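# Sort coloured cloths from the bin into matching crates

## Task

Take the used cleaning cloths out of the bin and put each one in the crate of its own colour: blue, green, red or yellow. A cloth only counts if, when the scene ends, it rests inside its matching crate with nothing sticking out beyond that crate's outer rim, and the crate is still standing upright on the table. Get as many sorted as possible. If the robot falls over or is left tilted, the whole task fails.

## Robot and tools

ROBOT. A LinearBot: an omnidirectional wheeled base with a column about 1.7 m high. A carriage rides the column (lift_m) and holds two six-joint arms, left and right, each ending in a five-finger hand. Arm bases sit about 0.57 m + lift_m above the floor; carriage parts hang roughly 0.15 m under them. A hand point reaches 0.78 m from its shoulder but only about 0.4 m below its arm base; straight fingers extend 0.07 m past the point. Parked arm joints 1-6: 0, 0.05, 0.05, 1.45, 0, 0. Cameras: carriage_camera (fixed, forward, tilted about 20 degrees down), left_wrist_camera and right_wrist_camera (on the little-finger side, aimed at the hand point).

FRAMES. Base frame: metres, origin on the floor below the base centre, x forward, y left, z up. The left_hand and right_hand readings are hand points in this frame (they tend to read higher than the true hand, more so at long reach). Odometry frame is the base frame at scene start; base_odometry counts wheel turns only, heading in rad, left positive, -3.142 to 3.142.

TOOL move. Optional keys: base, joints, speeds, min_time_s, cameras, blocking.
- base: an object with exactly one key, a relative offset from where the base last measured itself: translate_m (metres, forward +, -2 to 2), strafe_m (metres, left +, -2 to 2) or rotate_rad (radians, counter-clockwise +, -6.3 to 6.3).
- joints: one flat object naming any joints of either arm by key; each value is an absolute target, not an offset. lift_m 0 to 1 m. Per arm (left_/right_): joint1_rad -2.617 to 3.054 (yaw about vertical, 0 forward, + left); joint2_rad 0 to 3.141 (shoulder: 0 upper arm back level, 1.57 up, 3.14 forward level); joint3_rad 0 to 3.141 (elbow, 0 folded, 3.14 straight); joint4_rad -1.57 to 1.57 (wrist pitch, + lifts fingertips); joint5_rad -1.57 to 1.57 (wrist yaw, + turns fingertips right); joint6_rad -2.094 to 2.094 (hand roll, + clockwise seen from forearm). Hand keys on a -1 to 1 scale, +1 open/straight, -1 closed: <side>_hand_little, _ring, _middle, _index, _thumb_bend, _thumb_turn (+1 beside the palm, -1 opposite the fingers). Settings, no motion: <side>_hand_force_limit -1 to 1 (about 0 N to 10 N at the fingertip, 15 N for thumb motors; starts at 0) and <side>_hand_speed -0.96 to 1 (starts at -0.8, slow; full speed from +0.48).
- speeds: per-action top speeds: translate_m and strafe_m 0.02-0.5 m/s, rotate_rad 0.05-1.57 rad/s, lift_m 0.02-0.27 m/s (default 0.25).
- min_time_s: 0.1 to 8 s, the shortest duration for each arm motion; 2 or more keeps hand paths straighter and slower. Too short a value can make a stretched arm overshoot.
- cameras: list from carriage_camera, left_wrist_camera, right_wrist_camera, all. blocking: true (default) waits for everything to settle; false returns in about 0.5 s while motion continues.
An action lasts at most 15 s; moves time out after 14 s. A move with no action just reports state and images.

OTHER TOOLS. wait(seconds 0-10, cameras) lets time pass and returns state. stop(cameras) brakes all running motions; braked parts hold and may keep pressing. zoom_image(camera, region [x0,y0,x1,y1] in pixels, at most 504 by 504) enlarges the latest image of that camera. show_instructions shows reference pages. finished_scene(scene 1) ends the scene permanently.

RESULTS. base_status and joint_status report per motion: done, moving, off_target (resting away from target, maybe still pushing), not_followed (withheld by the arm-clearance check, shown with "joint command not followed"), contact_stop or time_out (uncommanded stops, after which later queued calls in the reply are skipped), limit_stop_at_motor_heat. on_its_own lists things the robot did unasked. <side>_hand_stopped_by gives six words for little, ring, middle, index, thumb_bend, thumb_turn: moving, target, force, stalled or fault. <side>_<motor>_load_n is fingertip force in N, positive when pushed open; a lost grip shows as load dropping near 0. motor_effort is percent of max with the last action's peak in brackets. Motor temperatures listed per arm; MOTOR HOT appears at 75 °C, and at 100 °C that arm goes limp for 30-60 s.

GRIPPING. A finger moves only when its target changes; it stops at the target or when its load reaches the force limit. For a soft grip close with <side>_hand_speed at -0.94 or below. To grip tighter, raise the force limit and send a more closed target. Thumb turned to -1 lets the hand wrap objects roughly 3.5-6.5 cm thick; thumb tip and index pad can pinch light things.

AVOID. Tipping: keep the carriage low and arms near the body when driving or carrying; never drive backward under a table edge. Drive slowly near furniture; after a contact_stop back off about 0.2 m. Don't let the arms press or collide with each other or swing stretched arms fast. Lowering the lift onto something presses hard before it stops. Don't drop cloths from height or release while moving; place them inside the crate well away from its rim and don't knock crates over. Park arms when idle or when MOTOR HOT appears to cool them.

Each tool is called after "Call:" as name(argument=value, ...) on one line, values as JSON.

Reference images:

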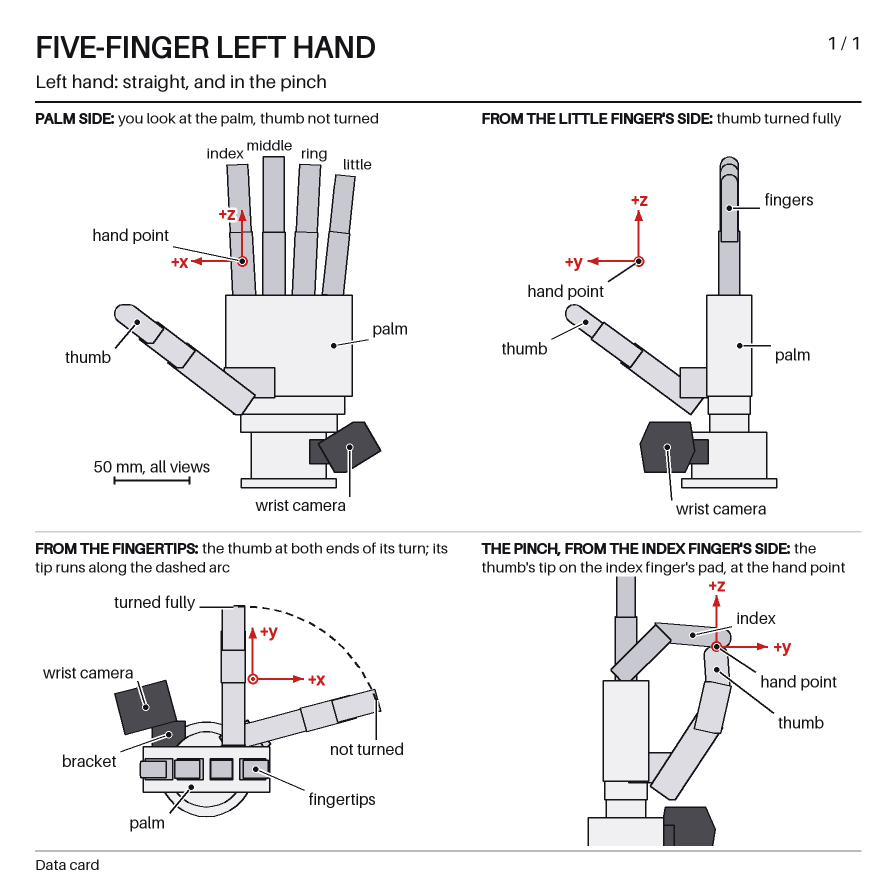

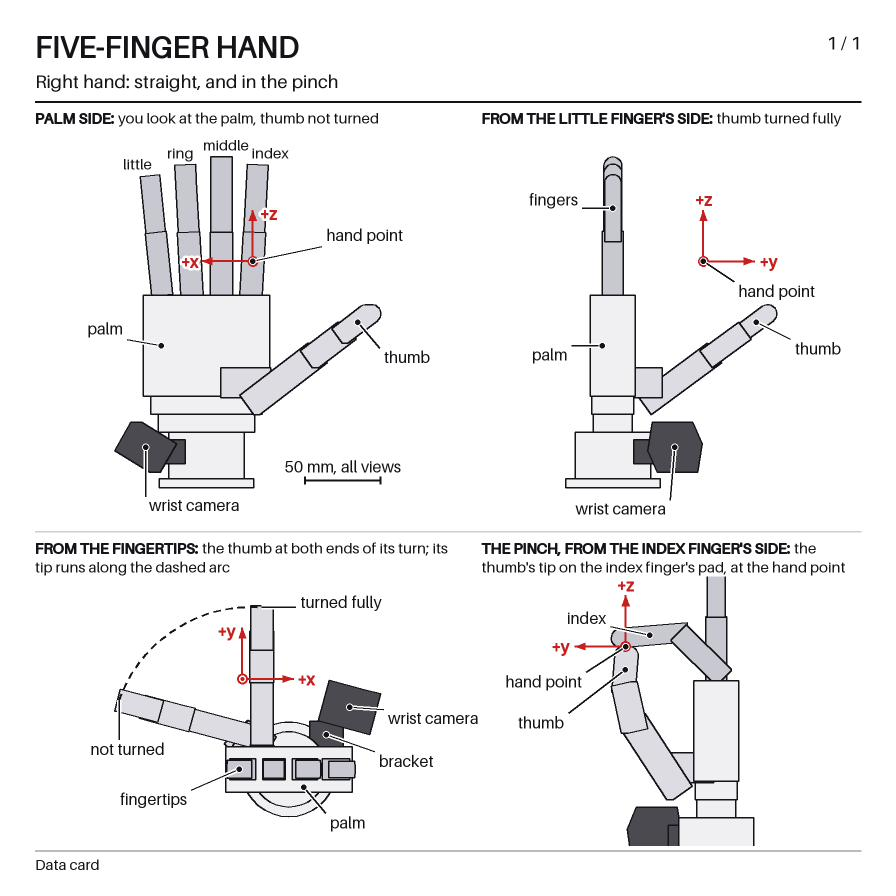

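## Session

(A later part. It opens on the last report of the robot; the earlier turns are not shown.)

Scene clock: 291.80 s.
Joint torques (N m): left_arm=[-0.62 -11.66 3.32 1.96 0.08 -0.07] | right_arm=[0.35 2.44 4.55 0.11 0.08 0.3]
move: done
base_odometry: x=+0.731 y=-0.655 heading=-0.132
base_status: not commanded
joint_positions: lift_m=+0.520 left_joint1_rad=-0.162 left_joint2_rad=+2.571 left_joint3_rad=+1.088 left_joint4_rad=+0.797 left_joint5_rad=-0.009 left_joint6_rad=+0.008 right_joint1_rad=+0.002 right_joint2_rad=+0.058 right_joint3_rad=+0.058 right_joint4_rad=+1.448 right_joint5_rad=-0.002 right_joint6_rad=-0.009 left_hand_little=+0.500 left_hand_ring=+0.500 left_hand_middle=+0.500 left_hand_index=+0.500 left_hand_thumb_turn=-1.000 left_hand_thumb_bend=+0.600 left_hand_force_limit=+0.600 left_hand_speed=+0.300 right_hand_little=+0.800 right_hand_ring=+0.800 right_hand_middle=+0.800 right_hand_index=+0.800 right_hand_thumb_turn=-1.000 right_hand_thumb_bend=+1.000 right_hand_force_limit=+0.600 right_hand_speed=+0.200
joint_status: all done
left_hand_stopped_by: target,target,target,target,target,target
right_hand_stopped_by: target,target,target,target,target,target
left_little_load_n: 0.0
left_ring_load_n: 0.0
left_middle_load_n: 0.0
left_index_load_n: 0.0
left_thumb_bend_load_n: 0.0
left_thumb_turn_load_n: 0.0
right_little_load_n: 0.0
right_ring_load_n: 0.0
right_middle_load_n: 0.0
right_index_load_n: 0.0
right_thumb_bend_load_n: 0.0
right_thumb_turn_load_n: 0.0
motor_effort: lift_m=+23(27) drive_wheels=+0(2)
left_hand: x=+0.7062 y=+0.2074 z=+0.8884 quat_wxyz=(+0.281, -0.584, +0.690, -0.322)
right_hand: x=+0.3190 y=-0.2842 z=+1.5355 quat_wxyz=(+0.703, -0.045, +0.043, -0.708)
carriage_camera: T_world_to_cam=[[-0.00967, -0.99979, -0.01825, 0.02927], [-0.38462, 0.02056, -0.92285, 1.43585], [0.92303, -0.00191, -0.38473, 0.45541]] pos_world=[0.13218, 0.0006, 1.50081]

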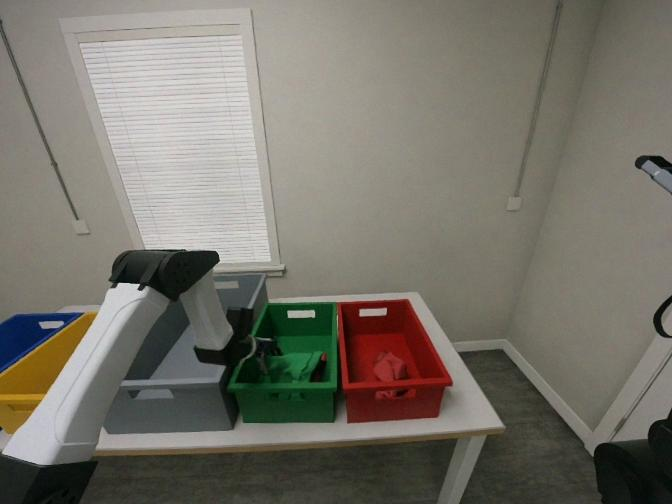

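Call:
move(joints={"lift_m": 0.85})

Call:
move(base={"strafe_m": 0.4}, joints={"left_joint1_rad": 0, "left_joint2_rad": 0.05, "left_joint3_rad": 0.05, "left_joint4_rad": 1.45, "left_joint5_rad": 0, "left_joint6_rad": 0, "right_joint1_rad": 0, "right_joint2_rad": 2.79, "right_joint3_rad": 1.749, "right_joint4_rad": -0.53, "right_joint5_rad": -0.8, "right_joint6_rad": -1.57, "right_hand_thumb_bend": 0.8, "right_hand_index": 0.6, "right_hand_middle": 0.6, "right_hand_ring": 0.6, "right_hand_little": 0.6, "right_hand_speed": 0.2}, speeds={"strafe_m": 0.2}, min_time_s=3)

Call:
move(base={"translate_m": 0.09}, speeds={"translate_m": 0.15}, cameras=["carriage_camera", "right_wrist_camera"])

Call:
zoom_image(camera="carriage_camera", region=[300, 360, 480, 504])

Scene clock: 295.17 s.
Joint torques (N m): left_arm=[-0.61 -12.45 3.32 2 0.08 -0.07] | right_arm=[0.34 2.52 4.44 0.09 0.06 0.3]
move: done
base_odometry: x=+0.731 y=-0.655 heading=-0.132
base_status: not commanded
joint_positions: lift_m=+0.850 left_joint1_rad=-0.162 left_joint2_rad=+2.579 left_joint3_rad=+1.088 left_joint4_rad=+0.792 left_joint5_rad=-0.008 left_joint6_rad=+0.007 right_joint1_rad=+0.002 right_joint2_rad=+0.057 right_joint3_rad=+0.058 right_joint4_rad=+1.447 right_joint5_rad=-0.002 right_joint6_rad=-0.009 left_hand_little=+0.500 left_hand_ring=+0.500 left_hand_middle=+0.500 left_hand_index=+0.500 left_hand_thumb_turn=-1.000 left_hand_thumb_bend=+0.600 left_hand_force_limit=+0.600 left_hand_speed=+0.300 right_hand_little=+0.800 right_hand_ring=+0.800 right_hand_middle=+0.800 right_hand_index=+0.800 right_hand_thumb_turn=-1.000 right_hand_thumb_bend=+1.000 right_hand_force_limit=+0.600 right_hand_speed=+0.200
joint_status: all done
left_hand_stopped_by: target,target,target,target,target,target
right_hand_stopped_by: target,target,target,target,target,target
left_little_load_n: 0.0
left_ring_load_n: 0.0
left_middle_load_n: 0.0
left_index_load_n: 0.0
left_thumb_bend_load_n: 0.0
left_thumb_turn_load_n: 0.0
right_little_load_n: 0.0
right_ring_load_n: 0.0
right_middle_load_n: 0.0
right_index_load_n: 0.0
right_thumb_bend_load_n: 0.0
right_thumb_turn_load_n: -0.5
motor_effort: lift_m=+22(28) drive_wheels=-2(3)
left_hand: x=+0.7027 y=+0.2078 z=+1.2139 quat_wxyz=(+0.277, -0.586, +0.692, -0.318)
right_hand: x=+0.3190 y=-0.2842 z=+1.8654 quat_wxyz=(+0.703, -0.045, +0.043, -0.708)
pictures: none

Scene clock: 298.53 s.
Joint torques (N m): left_arm=[0.64 3.14 4.49 -0.01 0.05 -0.07] | right_arm=[0.23 -8.76 5.81 0.33 -0.5 0.1]
move: done
base_odometry: x=+0.783 y=-0.258 heading=-0.132
base_status: done
joint_positions: lift_m=+0.850 left_joint1_rad=-0.010 left_joint2_rad=+0.059 left_joint3_rad=+0.056 left_joint4_rad=+1.440 left_joint5_rad=-0.004 left_joint6_rad=+0.007 right_joint1_rad=+0.004 right_joint2_rad=+2.761 right_joint3_rad=+1.728 right_joint4_rad=-0.517 right_joint5_rad=-0.792 right_joint6_rad=-1.558 left_hand_little=+0.500 left_hand_ring=+0.500 left_hand_middle=+0.500 left_hand_index=+0.500 left_hand_thumb_turn=-1.000 left_hand_thumb_bend=+0.600 left_hand_force_limit=+0.600 left_hand_speed=+0.300 right_hand_little=+0.600 right_hand_ring=+0.600 right_hand_middle=+0.600 right_hand_index=+0.600 right_hand_thumb_turn=-1.000 right_hand_thumb_bend=+0.800 right_hand_force_limit=+0.600 right_hand_speed=+0.200
joint_status: all done
left_hand_stopped_by: target,target,target,target,target,target
right_hand_stopped_by: target,target,target,target,target,target
left_little_load_n: 0.0
left_ring_load_n: 0.0
left_middle_load_n: 0.0
left_index_load_n: 0.0
left_thumb_bend_load_n: 0.0
left_thumb_turn_load_n: 0.0
right_little_load_n: 0.0
right_ring_load_n: 0.0
right_middle_load_n: 0.0
right_index_load_n: 0.0
right_thumb_bend_load_n: 0.0
right_thumb_turn_load_n: 0.0
motor_effort: lift_m=+20(25) drive_wheels=-3(7)
left_hand: x=+0.3215 y=+0.2844 z=+1.8643 quat_wxyz=(+0.705, -0.048, +0.046, -0.706)
right_hand: x=+0.6400 y=-0.2171 z=+1.1964 quat_wxyz=(+0.386, -0.923, +0.000, -0.006)
pictures: none

Scene clock: 300.13 s.
Joint torques (N m): left_arm=[0.61 3.22 4.63 -0.16 0.05 -0.07] | right_arm=[0.13 -8.65 5.78 0.32 -0.51 0.1]
move: done
base_odometry: x=+0.873 y=-0.270 heading=-0.131
base_status: done
joint_positions: lift_m=+0.850 left_joint1_rad=-0.010 left_joint2_rad=+0.058 left_joint3_rad=+0.054 left_joint4_rad=+1.450 left_joint5_rad=-0.004 left_joint6_rad=+0.007 right_joint1_rad=+0.004 right_joint2_rad=+2.761 right_joint3_rad=+1.728 right_joint4_rad=-0.524 right_joint5_rad=-0.794 right_joint6_rad=-1.560 left_hand_little=+0.500 left_hand_ring=+0.500 left_hand_middle=+0.500 left_hand_index=+0.500 left_hand_thumb_turn=-1.000 left_hand_thumb_bend=+0.600 left_hand_force_limit=+0.600 left_hand_speed=+0.300 right_hand_little=+0.600 right_hand_ring=+0.600 right_hand_middle=+0.600 right_hand_index=+0.600 right_hand_thumb_turn=-1.000 right_hand_thumb_bend=+0.800 right_hand_force_limit=+0.600 right_hand_speed=+0.200
joint_status: not commanded
left_hand_stopped_by: target,target,target,target,target,target
right_hand_stopped_by: target,target,target,target,target,target
left_little_load_n: -0.5
left_ring_load_n: 0.0
left_middle_load_n: 0.0
left_index_load_n: 0.0
left_thumb_bend_load_n: 0.0
left_thumb_turn_load_n: 0.0
right_little_load_n: 0.0
right_ring_load_n: 0.0
right_middle_load_n: 0.0
right_index_load_n: 0.0
right_thumb_bend_load_n: 0.0
right_thumb_turn_load_n: 0.0
motor_effort: lift_m=+22(25) drive_wheels=+2(10)
left_hand: x=+0.3193 y=+0.2844 z=+1.8647 quat_wxyz=(+0.705, -0.045, +0.043, -0.707)
right_hand: x=+0.6384 y=-0.2168 z=+1.1968 quat_wxyz=(+0.387, -0.922, +0.001, -0.003)
carriage_camera: T_world_to_cam=[[-0.00967, -0.99979, -0.01825, 0.03529], [-0.38462, 0.02056, -0.92285, 1.74039], [0.92303, -0.00191, -0.38473, 0.58237]] pos_world=[0.13218, 0.0006, 1.83081]
right_wrist_camera: T_world_to_cam=[[0.28478, -0.692, -0.66336, 0.45538], [-0.82741, -0.52688, 0.19442, 0.17935], [-0.48404, 0.4935, -0.72261, 1.39331]] pos_world=[0.69313, -0.27797, 1.27402]

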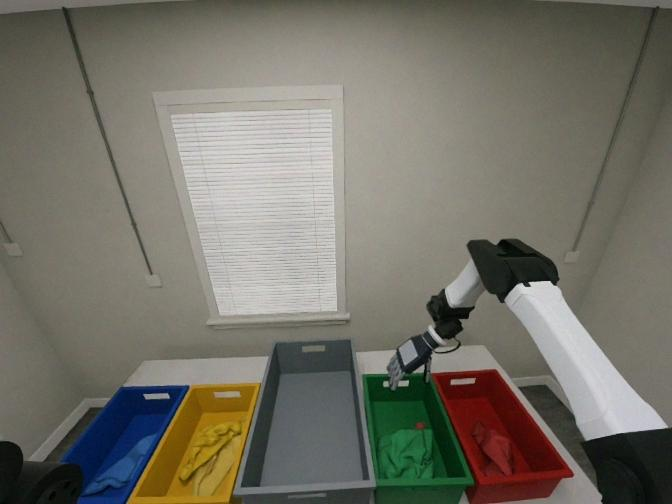

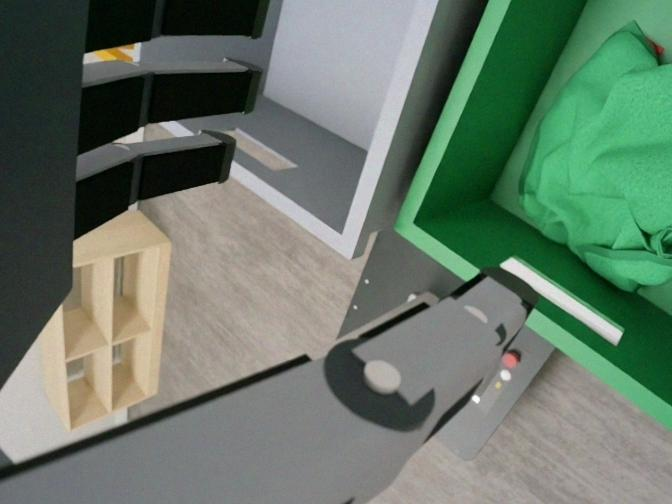

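Scaled by 2.800 from the camera's image (finer frame: 960x720).

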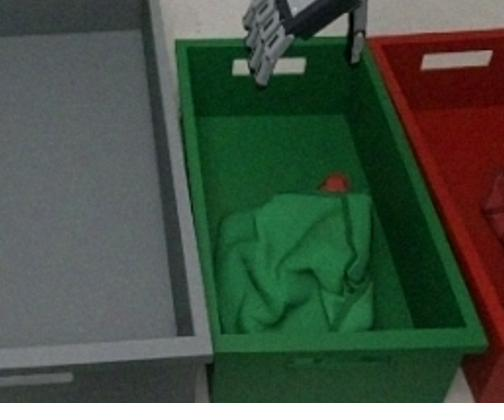

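Call:
move(cameras=["carriage_camera", "right_wrist_camera"])

Scene clock: 302.23 s.
Joint torques (N m): left_arm=[0.59 3.21 4.66 -0.16 0.05 -0.06] | right_arm=[0.1 -8.75 5.79 0.35 -0.51 0.1]
Motor temperatures (°C): left_arm=[28 49 43 46 28 28] | right_arm=[29 39 41 37 26 27]
base_odometry: x=+0.873 y=-0.270 heading=-0.131
base_status: done
joint_positions: lift_m=+0.850 left_joint1_rad=-0.010 left_joint2_rad=+0.058 left_joint3_rad=+0.054 left_joint4_rad=+1.451 left_joint5_rad=-0.004 left_joint6_rad=+0.007 right_joint1_rad=+0.004 right_joint2_rad=+2.761 right_joint3_rad=+1.728 right_joint4_rad=-0.524 right_joint5_rad=-0.794 right_joint6_rad=-1.560 left_hand_little=+0.500 left_hand_ring=+0.500 left_hand_middle=+0.500 left_hand_index=+0.500 left_hand_thumb_turn=-1.000 left_hand_thumb_bend=+0.600 left_hand_force_limit=+0.600 left_hand_speed=+0.300 right_hand_little=+0.600 right_hand_ring=+0.600 right_hand_middle=+0.600 right_hand_index=+0.600 right_hand_thumb_turn=-1.000 right_hand_thumb_bend=+0.800 right_hand_force_limit=+0.600 right_hand_speed=+0.200
joint_status: not commanded
left_hand_stopped_by: target,target,target,target,target,target
right_hand_stopped_by: target,target,target,target,target,target
left_little_load_n: 0.0
left_ring_load_n: 0.0
left_middle_load_n: 0.0
left_index_load_n: 0.0
left_thumb_bend_load_n: 0.0
left_thumb_turn_load_n: 0.0
right_little_load_n: 0.0
right_ring_load_n: 0.0
right_middle_load_n: 0.0
right_index_load_n: 0.0
right_thumb_bend_load_n: 0.0
right_thumb_turn_load_n: 0.0
motor_effort: lift_m=+24(25) drive_wheels=-3(10)
left_hand: x=+0.3190 y=+0.2844 z=+1.8648 quat_wxyz=(+0.705, -0.045, +0.043, -0.707) (m; base frame)
right_hand: x=+0.6382 y=-0.2168 z=+1.1967 quat_wxyz=(+0.387, -0.922, +0.001, -0.003) (m; base frame)
pictures: carriage_camera, right_wrist_camera
camera_calibration:
carriage_camera: T_world_to_cam=[[-0.00967, -0.99979, -0.01825, 0.03529], [-0.38462, 0.02056, -0.92285, 1.74039], [0.92303, -0.00191, -0.38473, 0.58237]] pos_world=[0.13218, 0.0006, 1.83081]
right_wrist_camera: T_world_to_cam=[[0.28453, -0.69198, -0.66348, 0.45571], [-0.82732, -0.5269, 0.19474, 0.17873], [-0.48434, 0.4935, -0.72241, 1.39309]] pos_world=[0.69293, -0.27797, 1.27392]

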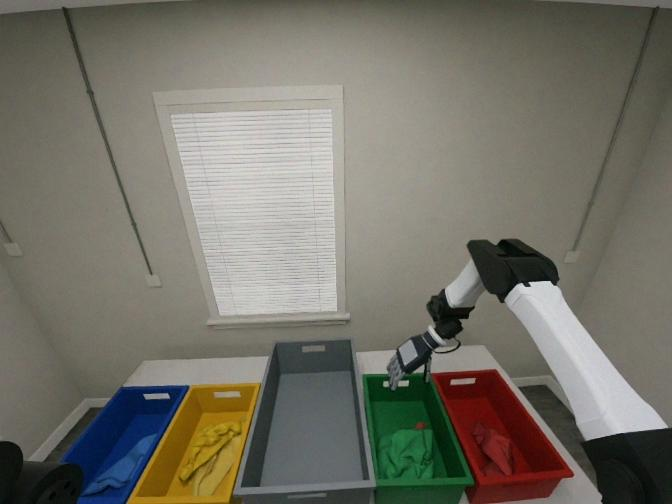

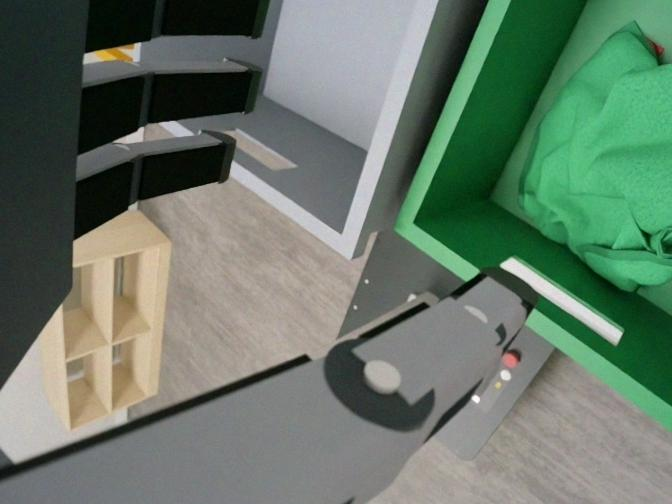

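Call:
move(base={"strafe_m": 0.03}, joints={"lift_m": 0.5, "right_hand_little": 0.8, "right_hand_ring": 0.8, "right_hand_middle": 0.8, "right_hand_index": 0.8, "right_hand_thumb_bend": 1.0}, cameras=["carriage_camera", "right_wrist_camera"])

Call:
zoom_image(camera="carriage_camera", region=[340, 320, 560, 504])

Scene clock: 306.13 s.
Joint torques (N m): left_arm=[0.55 3.56 4.72 -0.19 0.04 -0.07] | right_arm=[-0.58 -6.82 2.7 0.72 1.52 0.06]
move: done
base_odometry: x=+0.877 y=-0.240 heading=-0.132
base_status: done
joint_positions: lift_m=+0.501 left_joint1_rad=-0.009 left_joint2_rad=+0.055 left_joint3_rad=+0.052 left_joint4_rad=+1.453 left_joint5_rad=-0.003 left_joint6_rad=+0.007 right_joint1_rad=+0.012 right_joint2_rad=+2.734 right_joint3_rad=+1.769 right_joint4_rad=-0.559 right_joint5_rad=-0.994 right_joint6_rad=-1.557 left_hand_little=+0.500 left_hand_ring=+0.500 left_hand_middle=+0.500 left_hand_index=+0.500 left_hand_thumb_turn=-1.000 left_hand_thumb_bend=+0.600 left_hand_force_limit=+0.600 left_hand_speed=+0.300 right_hand_little=+0.800 right_hand_ring=+0.800 right_hand_middle=+0.800 right_hand_index=+0.800 right_hand_thumb_turn=-1.000 right_hand_thumb_bend=+1.000 right_hand_force_limit=+0.600 right_hand_speed=+0.200
joint_status: all done
left_hand_stopped_by: target,target,target,target,target,target
right_hand_stopped_by: target,target,target,target,target,target
left_little_load_n: 0.0
left_ring_load_n: 0.0
left_middle_load_n: 0.0
left_index_load_n: 0.0
left_thumb_bend_load_n: 0.0
left_thumb_turn_load_n: 0.0
right_little_load_n: 0.0
right_ring_load_n: 0.5
right_middle_load_n: 1.0
right_index_load_n: 2.0
right_thumb_bend_load_n: 0.0
right_thumb_turn_load_n: 0.0
motor_effort: lift_m=+15(19) drive_wheels=+2(6)
left_hand: x=+0.3182 y=+0.2844 z=+1.5153 quat_wxyz=(+0.705, -0.043, +0.042, -0.706)
right_hand: x=+0.6534 y=-0.1797 z=+0.8885 quat_wxyz=(+0.477, -0.879, -0.010, -0.014)
carriage_camera: T_world_to_cam=[[-0.00967, -0.99979, -0.01825, 0.02892], [-0.38462, 0.02056, -0.92285, 1.41822], [0.92303, -0.00191, -0.38473, 0.44806]] pos_world=[0.13218, 0.0006, 1.48171]
right_wrist_camera: T_world_to_cam=[[0.31331, -0.54383, -0.77851, 0.38254], [-0.82454, -0.5625, 0.0611, 0.38131], [-0.47114, 0.62277, -0.62465, 1.08724]] pos_world=[0.70679, -0.25458, 0.95365]

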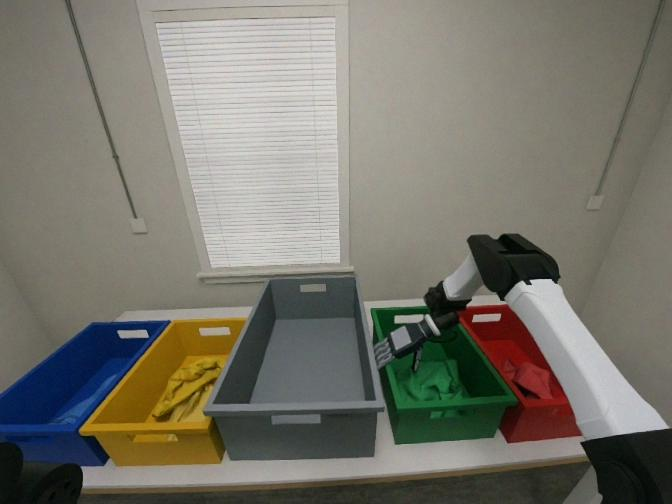

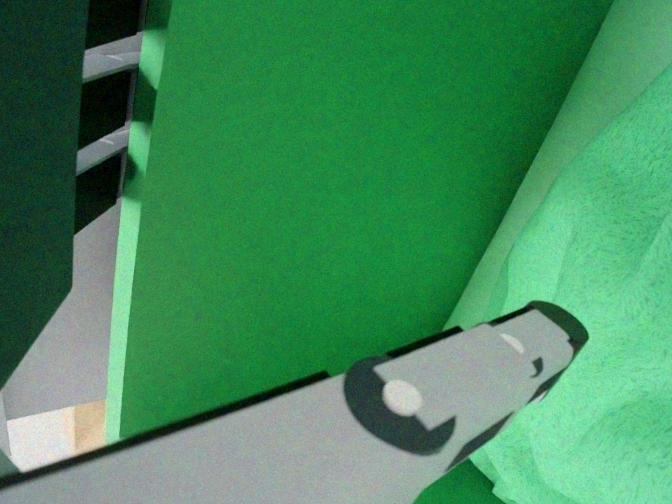

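Scaled by 2.291 from the camera's image (finer frame: 960x720).

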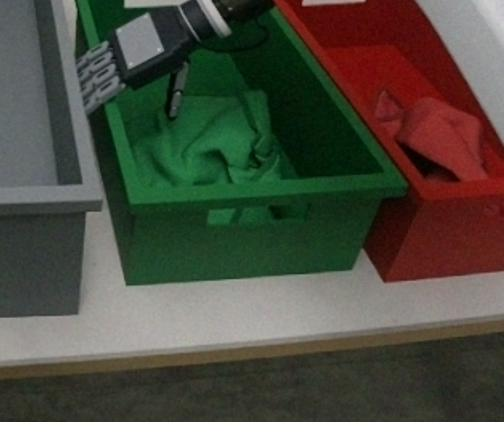

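Call:
move(joints={"lift_m": 0.62})

Call:
move(base={"strafe_m": -0.05}, joints={"right_hand_little": 0.5, "right_hand_ring": 0.5, "right_hand_middle": 0.5, "right_hand_index": 0.5}, cameras=["carriage_camera"])

Call:
move(joints={"lift_m": 0.5}, cameras=["carriage_camera", "right_wrist_camera"])

Call:
zoom_image(camera="carriage_camera", region=[340, 320, 560, 504])

Scene clock: 308.03 s.
Joint torques (N m): left_arm=[0.55 3.66 4.94 -0.18 0.04 -0.07] | right_arm=[0.17 -9.14 3.12 0.46 -0.34 0.11]
move: done
base_odometry: x=+0.877 y=-0.240 heading=-0.132
base_status: not commanded
joint_positions: lift_m=+0.620 left_joint1_rad=-0.009 left_joint2_rad=+0.054 left_joint3_rad=+0.050 left_joint4_rad=+1.453 left_joint5_rad=-0.003 left_joint6_rad=+0.007 right_joint1_rad=+0.005 right_joint2_rad=+2.764 right_joint3_rad=+1.761 right_joint4_rad=-0.533 right_joint5_rad=-0.813 right_joint6_rad=-1.561 left_hand_little=+0.500 left_hand_ring=+0.500 left_hand_middle=+0.500 left_hand_index=+0.500 left_hand_thumb_turn=-1.000 left_hand_thumb_bend=+0.600 left_hand_force_limit=+0.600 left_hand_speed=+0.300 right_hand_little=+0.800 right_hand_ring=+0.800 right_hand_middle=+0.800 right_hand_index=+0.800 right_hand_thumb_turn=-1.000 right_hand_thumb_bend=+1.000 right_hand_force_limit=+0.600 right_hand_speed=+0.200
joint_status: all done
left_hand_stopped_by: target,target,target,target,target,target
right_hand_stopped_by: target,target,target,target,target,target
left_little_load_n: 0.0
left_ring_load_n: 0.0
left_middle_load_n: 0.0
left_index_load_n: 0.0
left_thumb_bend_load_n: 0.0
left_thumb_turn_load_n: 0.0
right_little_load_n: -0.5
right_ring_load_n: 0.0
right_middle_load_n: 0.0
right_index_load_n: 0.0
right_thumb_bend_load_n: 0.0
right_thumb_turn_load_n: 0.0
motor_effort: lift_m=+24(28) drive_wheels=+1(3)
left_hand: x=+0.3186 y=+0.2843 z=+1.6340 quat_wxyz=(+0.705, -0.044, +0.042, -0.706)
right_hand: x=+0.6492 y=-0.2130 z=+0.9727 quat_wxyz=(+0.395, -0.918, -0.005, -0.013)
pictures: none

Scene clock: 309.23 s.
Joint torques (N m): left_arm=[0.42 3.58 4.93 -0.18 0.02 -0.06] | right_arm=[0.36 -9.17 3.19 0.46 -0.38 0.11]
move: done
base_odometry: x=+0.870 y=-0.290 heading=-0.131
base_status: done
joint_positions: lift_m=+0.620 left_joint1_rad=-0.008 left_joint2_rad=+0.054 left_joint3_rad=+0.050 left_joint4_rad=+1.453 left_joint5_rad=-0.001 left_joint6_rad=+0.007 right_joint1_rad=+0.000 right_joint2_rad=+2.764 right_joint3_rad=+1.761 right_joint4_rad=-0.531 right_joint5_rad=-0.808 right_joint6_rad=-1.561 left_hand_little=+0.500 left_hand_ring=+0.500 left_hand_middle=+0.500 left_hand_index=+0.500 left_hand_thumb_turn=-1.000 left_hand_thumb_bend=+0.600 left_hand_force_limit=+0.600 left_hand_speed=+0.300 right_hand_little=+0.500 right_hand_ring=+0.500 right_hand_middle=+0.500 right_hand_index=+0.500 right_hand_thumb_turn=-1.000 right_hand_thumb_bend=+1.000 right_hand_force_limit=+0.600 right_hand_speed=+0.200
joint_status: all done
left_hand_stopped_by: target,target,target,target,target,target
right_hand_stopped_by: target,target,target,target,target,target
left_little_load_n: 0.0
left_ring_load_n: 0.0
left_middle_load_n: 0.0
left_index_load_n: 0.0
left_thumb_bend_load_n: 0.0
left_thumb_turn_load_n: 0.0
right_little_load_n: 0.0
right_ring_load_n: 0.0
right_middle_load_n: 0.0
right_index_load_n: 0.0
right_thumb_bend_load_n: 0.0
right_thumb_turn_load_n: 0.0
motor_effort: lift_m=+20(25) drive_wheels=-4(9)
left_hand: x=+0.3184 y=+0.2841 z=+1.6340 quat_wxyz=(+0.706, -0.043, +0.043, -0.706)
right_hand: x=+0.6501 y=-0.2157 z=+0.9722 quat_wxyz=(+0.393, -0.919, -0.003, -0.015)
carriage_camera: T_world_to_cam=[[-0.00967, -0.99979, -0.01825, 0.03109], [-0.38462, 0.02056, -0.92285, 1.52813], [0.92303, -0.00191, -0.38473, 0.49388]] pos_world=[0.13218, 0.0006, 1.60081]

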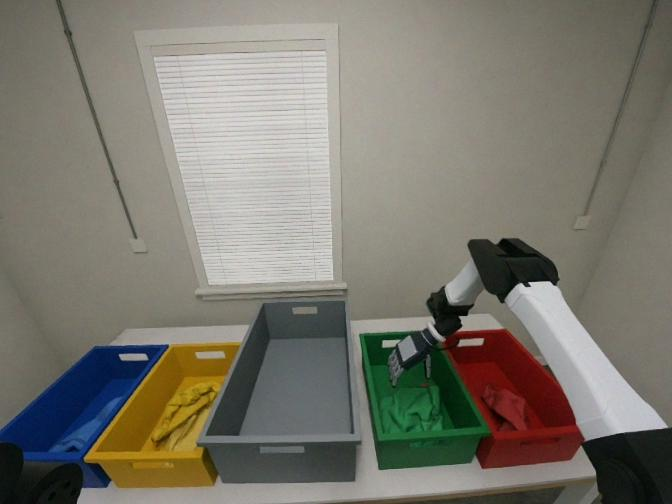

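Scene clock: 310.23 s.
Joint torques (N m): left_arm=[0.42 3.66 4.96 -0.19 0.02 -0.07] | right_arm=[0.4 -9.54 3.17 0.43 -0.39 0.11]
move: done
base_odometry: x=+0.870 y=-0.290 heading=-0.131
base_status: not commanded
joint_positions: lift_m=+0.500 left_joint1_rad=-0.008 left_joint2_rad=+0.054 left_joint3_rad=+0.050 left_joint4_rad=+1.453 left_joint5_rad=-0.001 left_joint6_rad=+0.007 right_joint1_rad=+0.000 right_joint2_rad=+2.769 right_joint3_rad=+1.761 right_joint4_rad=-0.530 right_joint5_rad=-0.805 right_joint6_rad=-1.561 left_hand_little=+0.500 left_hand_ring=+0.500 left_hand_middle=+0.500 left_hand_index=+0.500 left_hand_thumb_turn=-1.000 left_hand_thumb_bend=+0.600 left_hand_force_limit=+0.600 left_hand_speed=+0.300 right_hand_little=+0.500 right_hand_ring=+0.500 right_hand_middle=+0.500 right_hand_index=+0.500 right_hand_thumb_turn=-1.000 right_hand_thumb_bend=+1.000 right_hand_force_limit=+0.600 right_hand_speed=+0.200
joint_status: all done
left_hand_stopped_by: target,target,target,target,target,target
right_hand_stopped_by: target,target,target,target,target,target
left_little_load_n: 0.0
left_ring_load_n: 0.0
left_middle_load_n: 0.0
left_index_load_n: 0.0
left_thumb_bend_load_n: 0.0
left_thumb_turn_load_n: 0.0
right_little_load_n: 0.5
right_ring_load_n: 0.0
right_middle_load_n: 0.0
right_index_load_n: 0.0
right_thumb_bend_load_n: 0.0
right_thumb_turn_load_n: 0.0
motor_effort: lift_m=+18(20) drive_wheels=-4(5)
left_hand: x=+0.3184 y=+0.2841 z=+1.5145 quat_wxyz=(+0.706, -0.043, +0.043, -0.706)
right_hand: x=+0.6489 y=-0.2163 z=+0.8503 quat_wxyz=(+0.392, -0.920, -0.002, -0.013)
carriage_camera: T_world_to_cam=[[-0.00967, -0.99979, -0.01825, 0.02892], [-0.38462, 0.02056, -0.92285, 1.41794], [0.92303, -0.00191, -0.38473, 0.44795]] pos_world=[0.13218, 0.0006, 1.48141]
right_wrist_camera: T_world_to_cam=[[0.29662, -0.68558, -0.66483, 0.21792], [-0.83239, -0.52685, 0.17191, 0.27799], [-0.46812, 0.50241, -0.72694, 1.1431]] pos_world=[0.70187, -0.27845, 0.92806]

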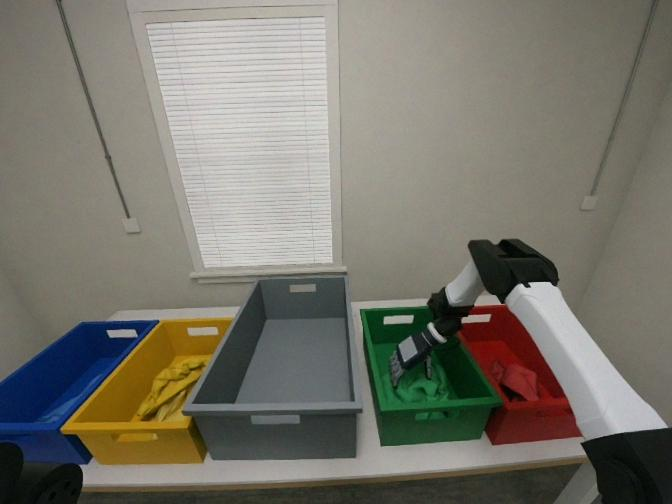

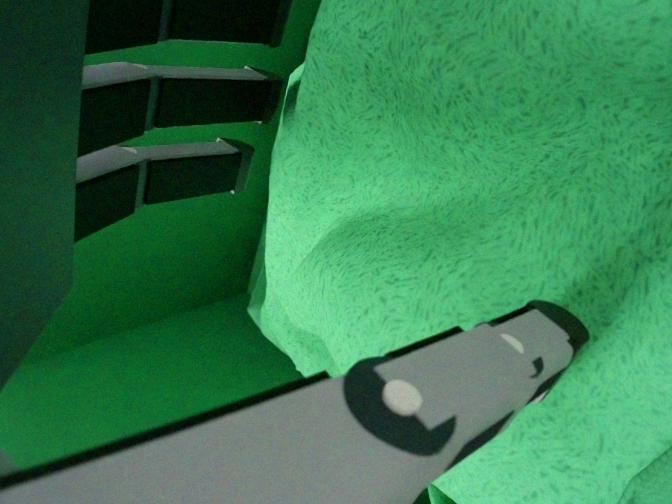

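Scaled by 2.291 from the camera's image (finer frame: 960x720).

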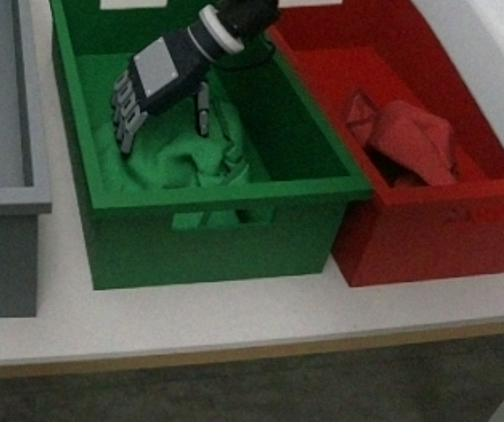

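Call:
move(joints={"lift_m": 0.455, "right_hand_little": 0.7, "right_hand_ring": 0.7, "right_hand_middle": 0.7, "right_hand_index": 0.7}, speeds={"lift_m": 0.08})

Call:
move(joints={"right_hand_little": -0.3, "right_hand_ring": -0.3, "right_hand_middle": -0.3, "right_hand_index": -0.3, "right_hand_thumb_bend": 0.15, "right_hand_speed": -0.5}, cameras=["carriage_camera", "right_wrist_camera"])

Call:
move(joints={"lift_m": 0.52}, speeds={"lift_m": 0.08}, cameras=["carriage_camera", "right_wrist_camera"])

Call:
zoom_image(camera="carriage_camera", region=[340, 320, 560, 504])

Scene clock: 312.30 s.
Joint torques (N m): left_arm=[0.43 3.58 4.98 -0.2 0.01 -0.06] | right_arm=[0.61 -9.66 3.17 0.36 -0.41 0.16]
move: done
base_odometry: x=+0.870 y=-0.290 heading=-0.131
base_status: not commanded
joint_positions: lift_m=+0.455 left_joint1_rad=-0.008 left_joint2_rad=+0.054 left_joint3_rad=+0.050 left_joint4_rad=+1.454 left_joint5_rad=-0.001 left_joint6_rad=+0.007 right_joint1_rad=-0.003 right_joint2_rad=+2.769 right_joint3_rad=+1.761 right_joint4_rad=-0.524 right_joint5_rad=-0.805 right_joint6_rad=-1.566 left_hand_little=+0.500 left_hand_ring=+0.500 left_hand_middle=+0.500 left_hand_index=+0.500 left_hand_thumb_turn=-1.000 left_hand_thumb_bend=+0.600 left_hand_force_limit=+0.600 left_hand_speed=+0.300 right_hand_little=+0.700 right_hand_ring=+0.700 right_hand_middle=+0.700 right_hand_index=+0.700 right_hand_thumb_turn=-1.000 right_hand_thumb_bend=+1.000 right_hand_force_limit=+0.600 right_hand_speed=+0.200
joint_status: all done
left_hand_stopped_by: target,target,target,target,target,target
right_hand_stopped_by: target,target,target,target,target,target
left_little_load_n: -0.5
left_ring_load_n: 0.0
left_middle_load_n: 0.0
left_index_load_n: 0.0
left_thumb_bend_load_n: 0.0
left_thumb_turn_load_n: 0.0
right_little_load_n: 0.0
right_ring_load_n: 0.0
right_middle_load_n: 0.0
right_index_load_n: 0.0
right_thumb_bend_load_n: 0.0
right_thumb_turn_load_n: -3.5
motor_effort: lift_m=+17(18) drive_wheels=-4(5)
left_hand: x=+0.3185 y=+0.2841 z=+1.4695 quat_wxyz=(+0.706, -0.043, +0.043, -0.706)
right_hand: x=+0.6509 y=-0.2177 z=+0.8053 quat_wxyz=(+0.392, -0.920, -0.004, -0.017)
pictures: none

Scene clock: 313.83 s.
Joint torques (N m): left_arm=[0.43 3.6 5.01 -0.19 0.01 -0.07] | right_arm=[0.62 -9.55 3.15 0.45 -0.09 0.19]
move: off_target
base_odometry: x=+0.870 y=-0.290 heading=-0.131
base_status: not commanded
joint_positions: lift_m=+0.455 left_joint1_rad=-0.008 left_joint2_rad=+0.054 left_joint3_rad=+0.050 left_joint4_rad=+1.454 left_joint5_rad=-0.001 left_joint6_rad=+0.007 right_joint1_rad=-0.003 right_joint2_rad=+2.769 right_joint3_rad=+1.761 right_joint4_rad=-0.530 right_joint5_rad=-0.834 right_joint6_rad=-1.569 left_hand_little=+0.500 left_hand_ring=+0.500 left_hand_middle=+0.500 left_hand_index=+0.500 left_hand_thumb_turn=-1.000 left_hand_thumb_bend=+0.600 left_hand_force_limit=+0.600 left_hand_speed=+0.300 right_hand_little=-0.299 right_hand_ring=+0.021 right_hand_middle=+0.200 right_hand_index=+0.114 right_hand_thumb_turn=-1.000 right_hand_thumb_bend=+0.776 right_hand_force_limit=+0.600 right_hand_speed=-0.500
joint_status: right_hand_ring off_target (ended at +0.021, target -0.300); right_hand_middle off_target (ended at +0.200, target -0.300); right_hand_index off_target (ended at +0.114, target -0.300); right_hand_thumb_bend off_target (ended at +0.776, target +0.150); the others done
left_hand_stopped_by: target,target,target,target,target,target
right_hand_stopped_by: target,force,force,force,force,target
left_little_load_n: 0.0
left_ring_load_n: 0.0
left_middle_load_n: 0.0
left_index_load_n: 0.0
left_thumb_bend_load_n: 0.5
left_thumb_turn_load_n: 0.0
right_little_load_n: 2.5
right_ring_load_n: 4.5
right_middle_load_n: -0.5
right_index_load_n: 5.5
right_thumb_bend_load_n: 12.5
right_thumb_turn_load_n: 0.0
motor_effort: lift_m=+18(19) drive_wheels=-3(5)
left_hand: x=+0.3185 y=+0.2841 z=+1.4695 quat_wxyz=(+0.706, -0.043, +0.043, -0.706)
right_hand: x=+0.6494 y=-0.2126 z=+0.8083 quat_wxyz=(+0.405, -0.914, -0.005, -0.015)
carriage_camera: T_world_to_cam=[[-0.00967, -0.99979, -0.01825, 0.0281], [-0.38462, 0.02056, -0.92285, 1.37651], [0.92303, -0.00191, -0.38473, 0.43067]] pos_world=[0.13218, 0.0006, 1.43651]
right_wrist_camera: T_world_to_cam=[[0.30224, -0.66489, -0.68306, 0.20783], [-0.83145, -0.53434, 0.15223, 0.30128], [-0.4662, 0.52192, -0.71433, 1.1036]] pos_world=[0.70218, -0.27681, 0.88443]

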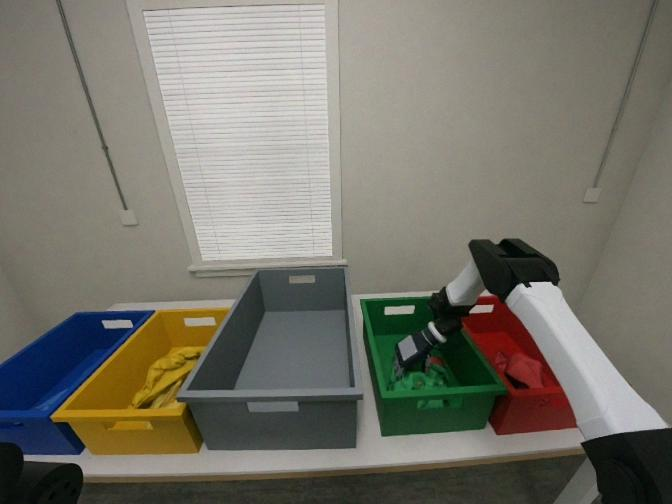

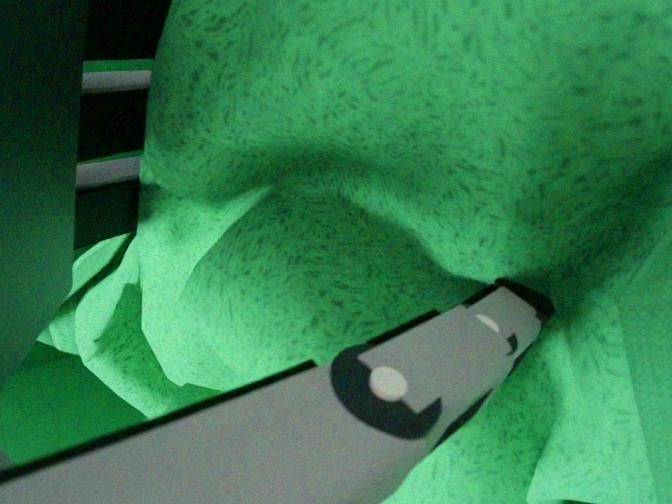

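Scene clock: 315.00 s.
Joint torques (N m): left_arm=[0.43 3.63 5.05 -0.19 0 -0.06] | right_arm=[0.64 -9.57 3.25 0.44 -0.4 0.19]
move: done
base_odometry: x=+0.870 y=-0.290 heading=-0.131
base_status: not commanded
joint_positions: lift_m=+0.520 left_joint1_rad=-0.008 left_joint2_rad=+0.054 left_joint3_rad=+0.049 left_joint4_rad=+1.454 left_joint5_rad=-0.001 left_joint6_rad=+0.007 right_joint1_rad=-0.003 right_joint2_rad=+2.769 right_joint3_rad=+1.761 right_joint4_rad=-0.529 right_joint5_rad=-0.805 right_joint6_rad=-1.569 left_hand_little=+0.500 left_hand_ring=+0.500 left_hand_middle=+0.500 left_hand_index=+0.500 left_hand_thumb_turn=-1.000 left_hand_thumb_bend=+0.600 left_hand_force_limit=+0.600 left_hand_speed=+0.300 right_hand_little=-0.300 right_hand_ring=+0.020 right_hand_middle=+0.200 right_hand_index=+0.113 right_hand_thumb_turn=-1.000 right_hand_thumb_bend=+0.774 right_hand_force_limit=+0.600 right_hand_speed=-0.500
joint_status: all done
left_hand_stopped_by: target,target,target,target,target,target
right_hand_stopped_by: target,force,force,force,force,target
left_little_load_n: 0.0
left_ring_load_n: 0.0
left_middle_load_n: 0.0
left_index_load_n: 0.0
left_thumb_bend_load_n: 0.0
left_thumb_turn_load_n: 0.0
right_little_load_n: 0.5
right_ring_load_n: 0.0
right_middle_load_n: 0.0
right_index_load_n: 2.5
right_thumb_bend_load_n: 2.5
right_thumb_turn_load_n: -1.0
motor_effort: lift_m=+21(27) drive_wheels=+1(4)
left_hand: x=+0.3184 y=+0.2841 z=+1.5337 quat_wxyz=(+0.706, -0.043, +0.043, -0.706)
right_hand: x=+0.6497 y=-0.2177 z=+0.8697 quat_wxyz=(+0.392, -0.920, -0.005, -0.016)
carriage_camera: T_world_to_cam=[[-0.00967, -0.99979, -0.01825, 0.02927], [-0.38462, 0.02056, -0.92285, 1.43585], [0.92303, -0.00191, -0.38473, 0.45541]] pos_world=[0.13218, 0.0006, 1.50081]
right_wrist_camera: T_world_to_cam=[[0.3024, -0.68468, -0.66315, 0.22448], [-0.83211, -0.52897, 0.16669, 0.27852], [-0.46491, 0.50141, -0.72969, 1.1583]] pos_world=[0.70238, -0.27976, 0.94764]

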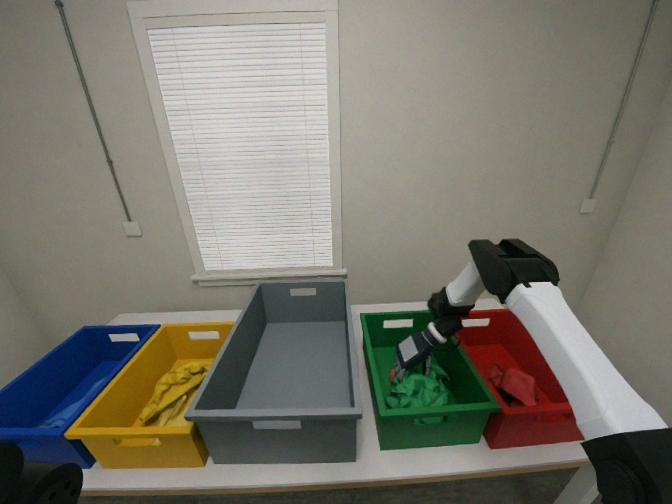

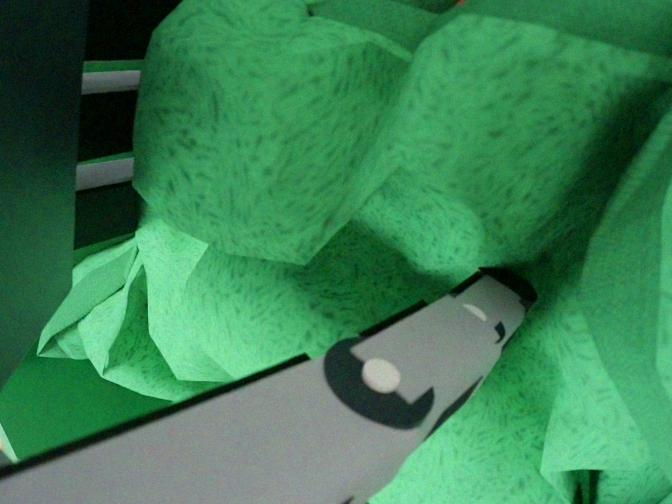

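Scaled by 2.291 from the camera's image (finer frame: 960x720).

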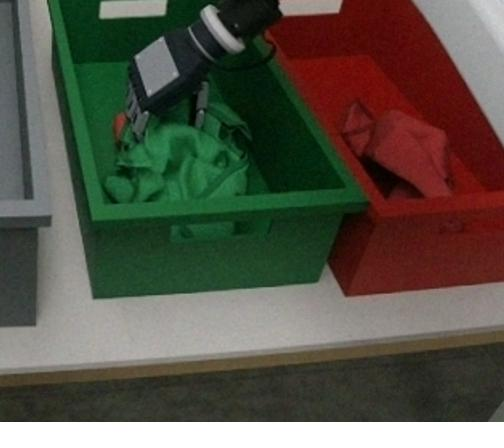

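Call:
move(joints={"lift_m": 0.75}, speeds={"lift_m": 0.12}, cameras=["carriage_camera", "right_wrist_camera"])

Call:
zoom_image(camera="carriage_camera", region=[340, 320, 560, 504])

Scene clock: 317.80 s.
Joint torques (N m): left_arm=[0.42 3.64 5.05 -0.19 0.02 -0.06] | right_arm=[0.62 -9.83 3.15 0.4 -0.39 0.19]
move: done
base_odometry: x=+0.870 y=-0.290 heading=-0.131
base_status: not commanded
joint_positions: lift_m=+0.750 left_joint1_rad=-0.008 left_joint2_rad=+0.054 left_joint3_rad=+0.049 left_joint4_rad=+1.454 left_joint5_rad=-0.001 left_joint6_rad=+0.007 right_joint1_rad=-0.003 right_joint2_rad=+2.772 right_joint3_rad=+1.761 right_joint4_rad=-0.528 right_joint5_rad=-0.802 right_joint6_rad=-1.569 left_hand_little=+0.500 left_hand_ring=+0.500 left_hand_middle=+0.500 left_hand_index=+0.500 left_hand_thumb_turn=-1.000 left_hand_thumb_bend=+0.600 left_hand_force_limit=+0.600 left_hand_speed=+0.300 right_hand_little=-0.300 right_hand_ring=+0.020 right_hand_middle=+0.200 right_hand_index=+0.113 right_hand_thumb_turn=-1.000 right_hand_thumb_bend=+0.774 right_hand_force_limit=+0.600 right_hand_speed=-0.500
joint_status: all done
left_hand_stopped_by: target,target,target,target,target,target
right_hand_stopped_by: target,force,force,force,force,target
left_little_load_n: 0.0
left_ring_load_n: 0.0
left_middle_load_n: 0.0
left_index_load_n: 0.0
left_thumb_bend_load_n: 0.0
left_thumb_turn_load_n: 0.0
right_little_load_n: 0.5
right_ring_load_n: 0.0
right_middle_load_n: 0.0
right_index_load_n: 2.0
right_thumb_bend_load_n: 2.0
right_thumb_turn_load_n: -0.5
motor_effort: lift_m=+22(29) drive_wheels=+2(5)
left_hand: x=+0.3184 y=+0.2841 z=+1.7636 quat_wxyz=(+0.706, -0.043, +0.043, -0.706)
right_hand: x=+0.6491 y=-0.2182 z=+1.0981 quat_wxyz=(+0.390, -0.921, -0.004, -0.015)
carriage_camera: T_world_to_cam=[[-0.00967, -0.99979, -0.01825, 0.03347], [-0.38462, 0.02056, -0.92285, 1.6481], [0.92303, -0.00191, -0.38473, 0.5439]] pos_world=[0.13218, 0.0006, 1.73081]
right_wrist_camera: T_world_to_cam=[[0.3013, -0.68673, -0.66153, 0.37425], [-0.83191, -0.52836, 0.16959, 0.23646], [-0.46599, 0.49923, -0.7305, 1.32605]] pos_world=[0.70188, -0.28006, 1.17615]

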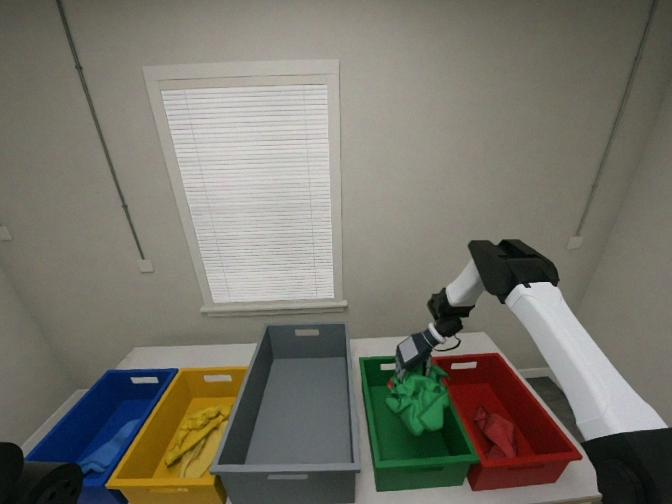

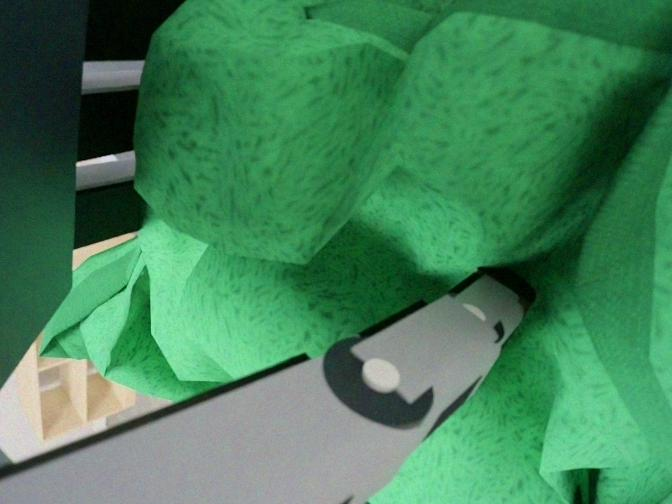

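Scaled by 2.291 from the camera's image (finer frame: 960x720).

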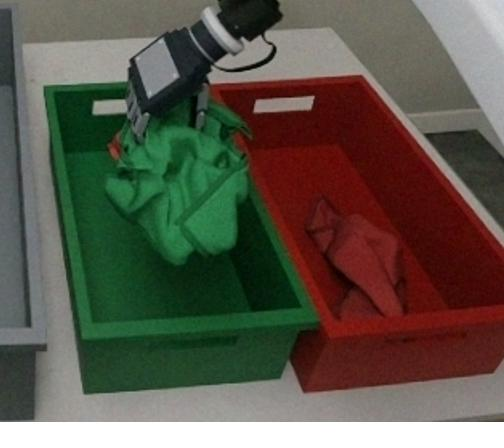

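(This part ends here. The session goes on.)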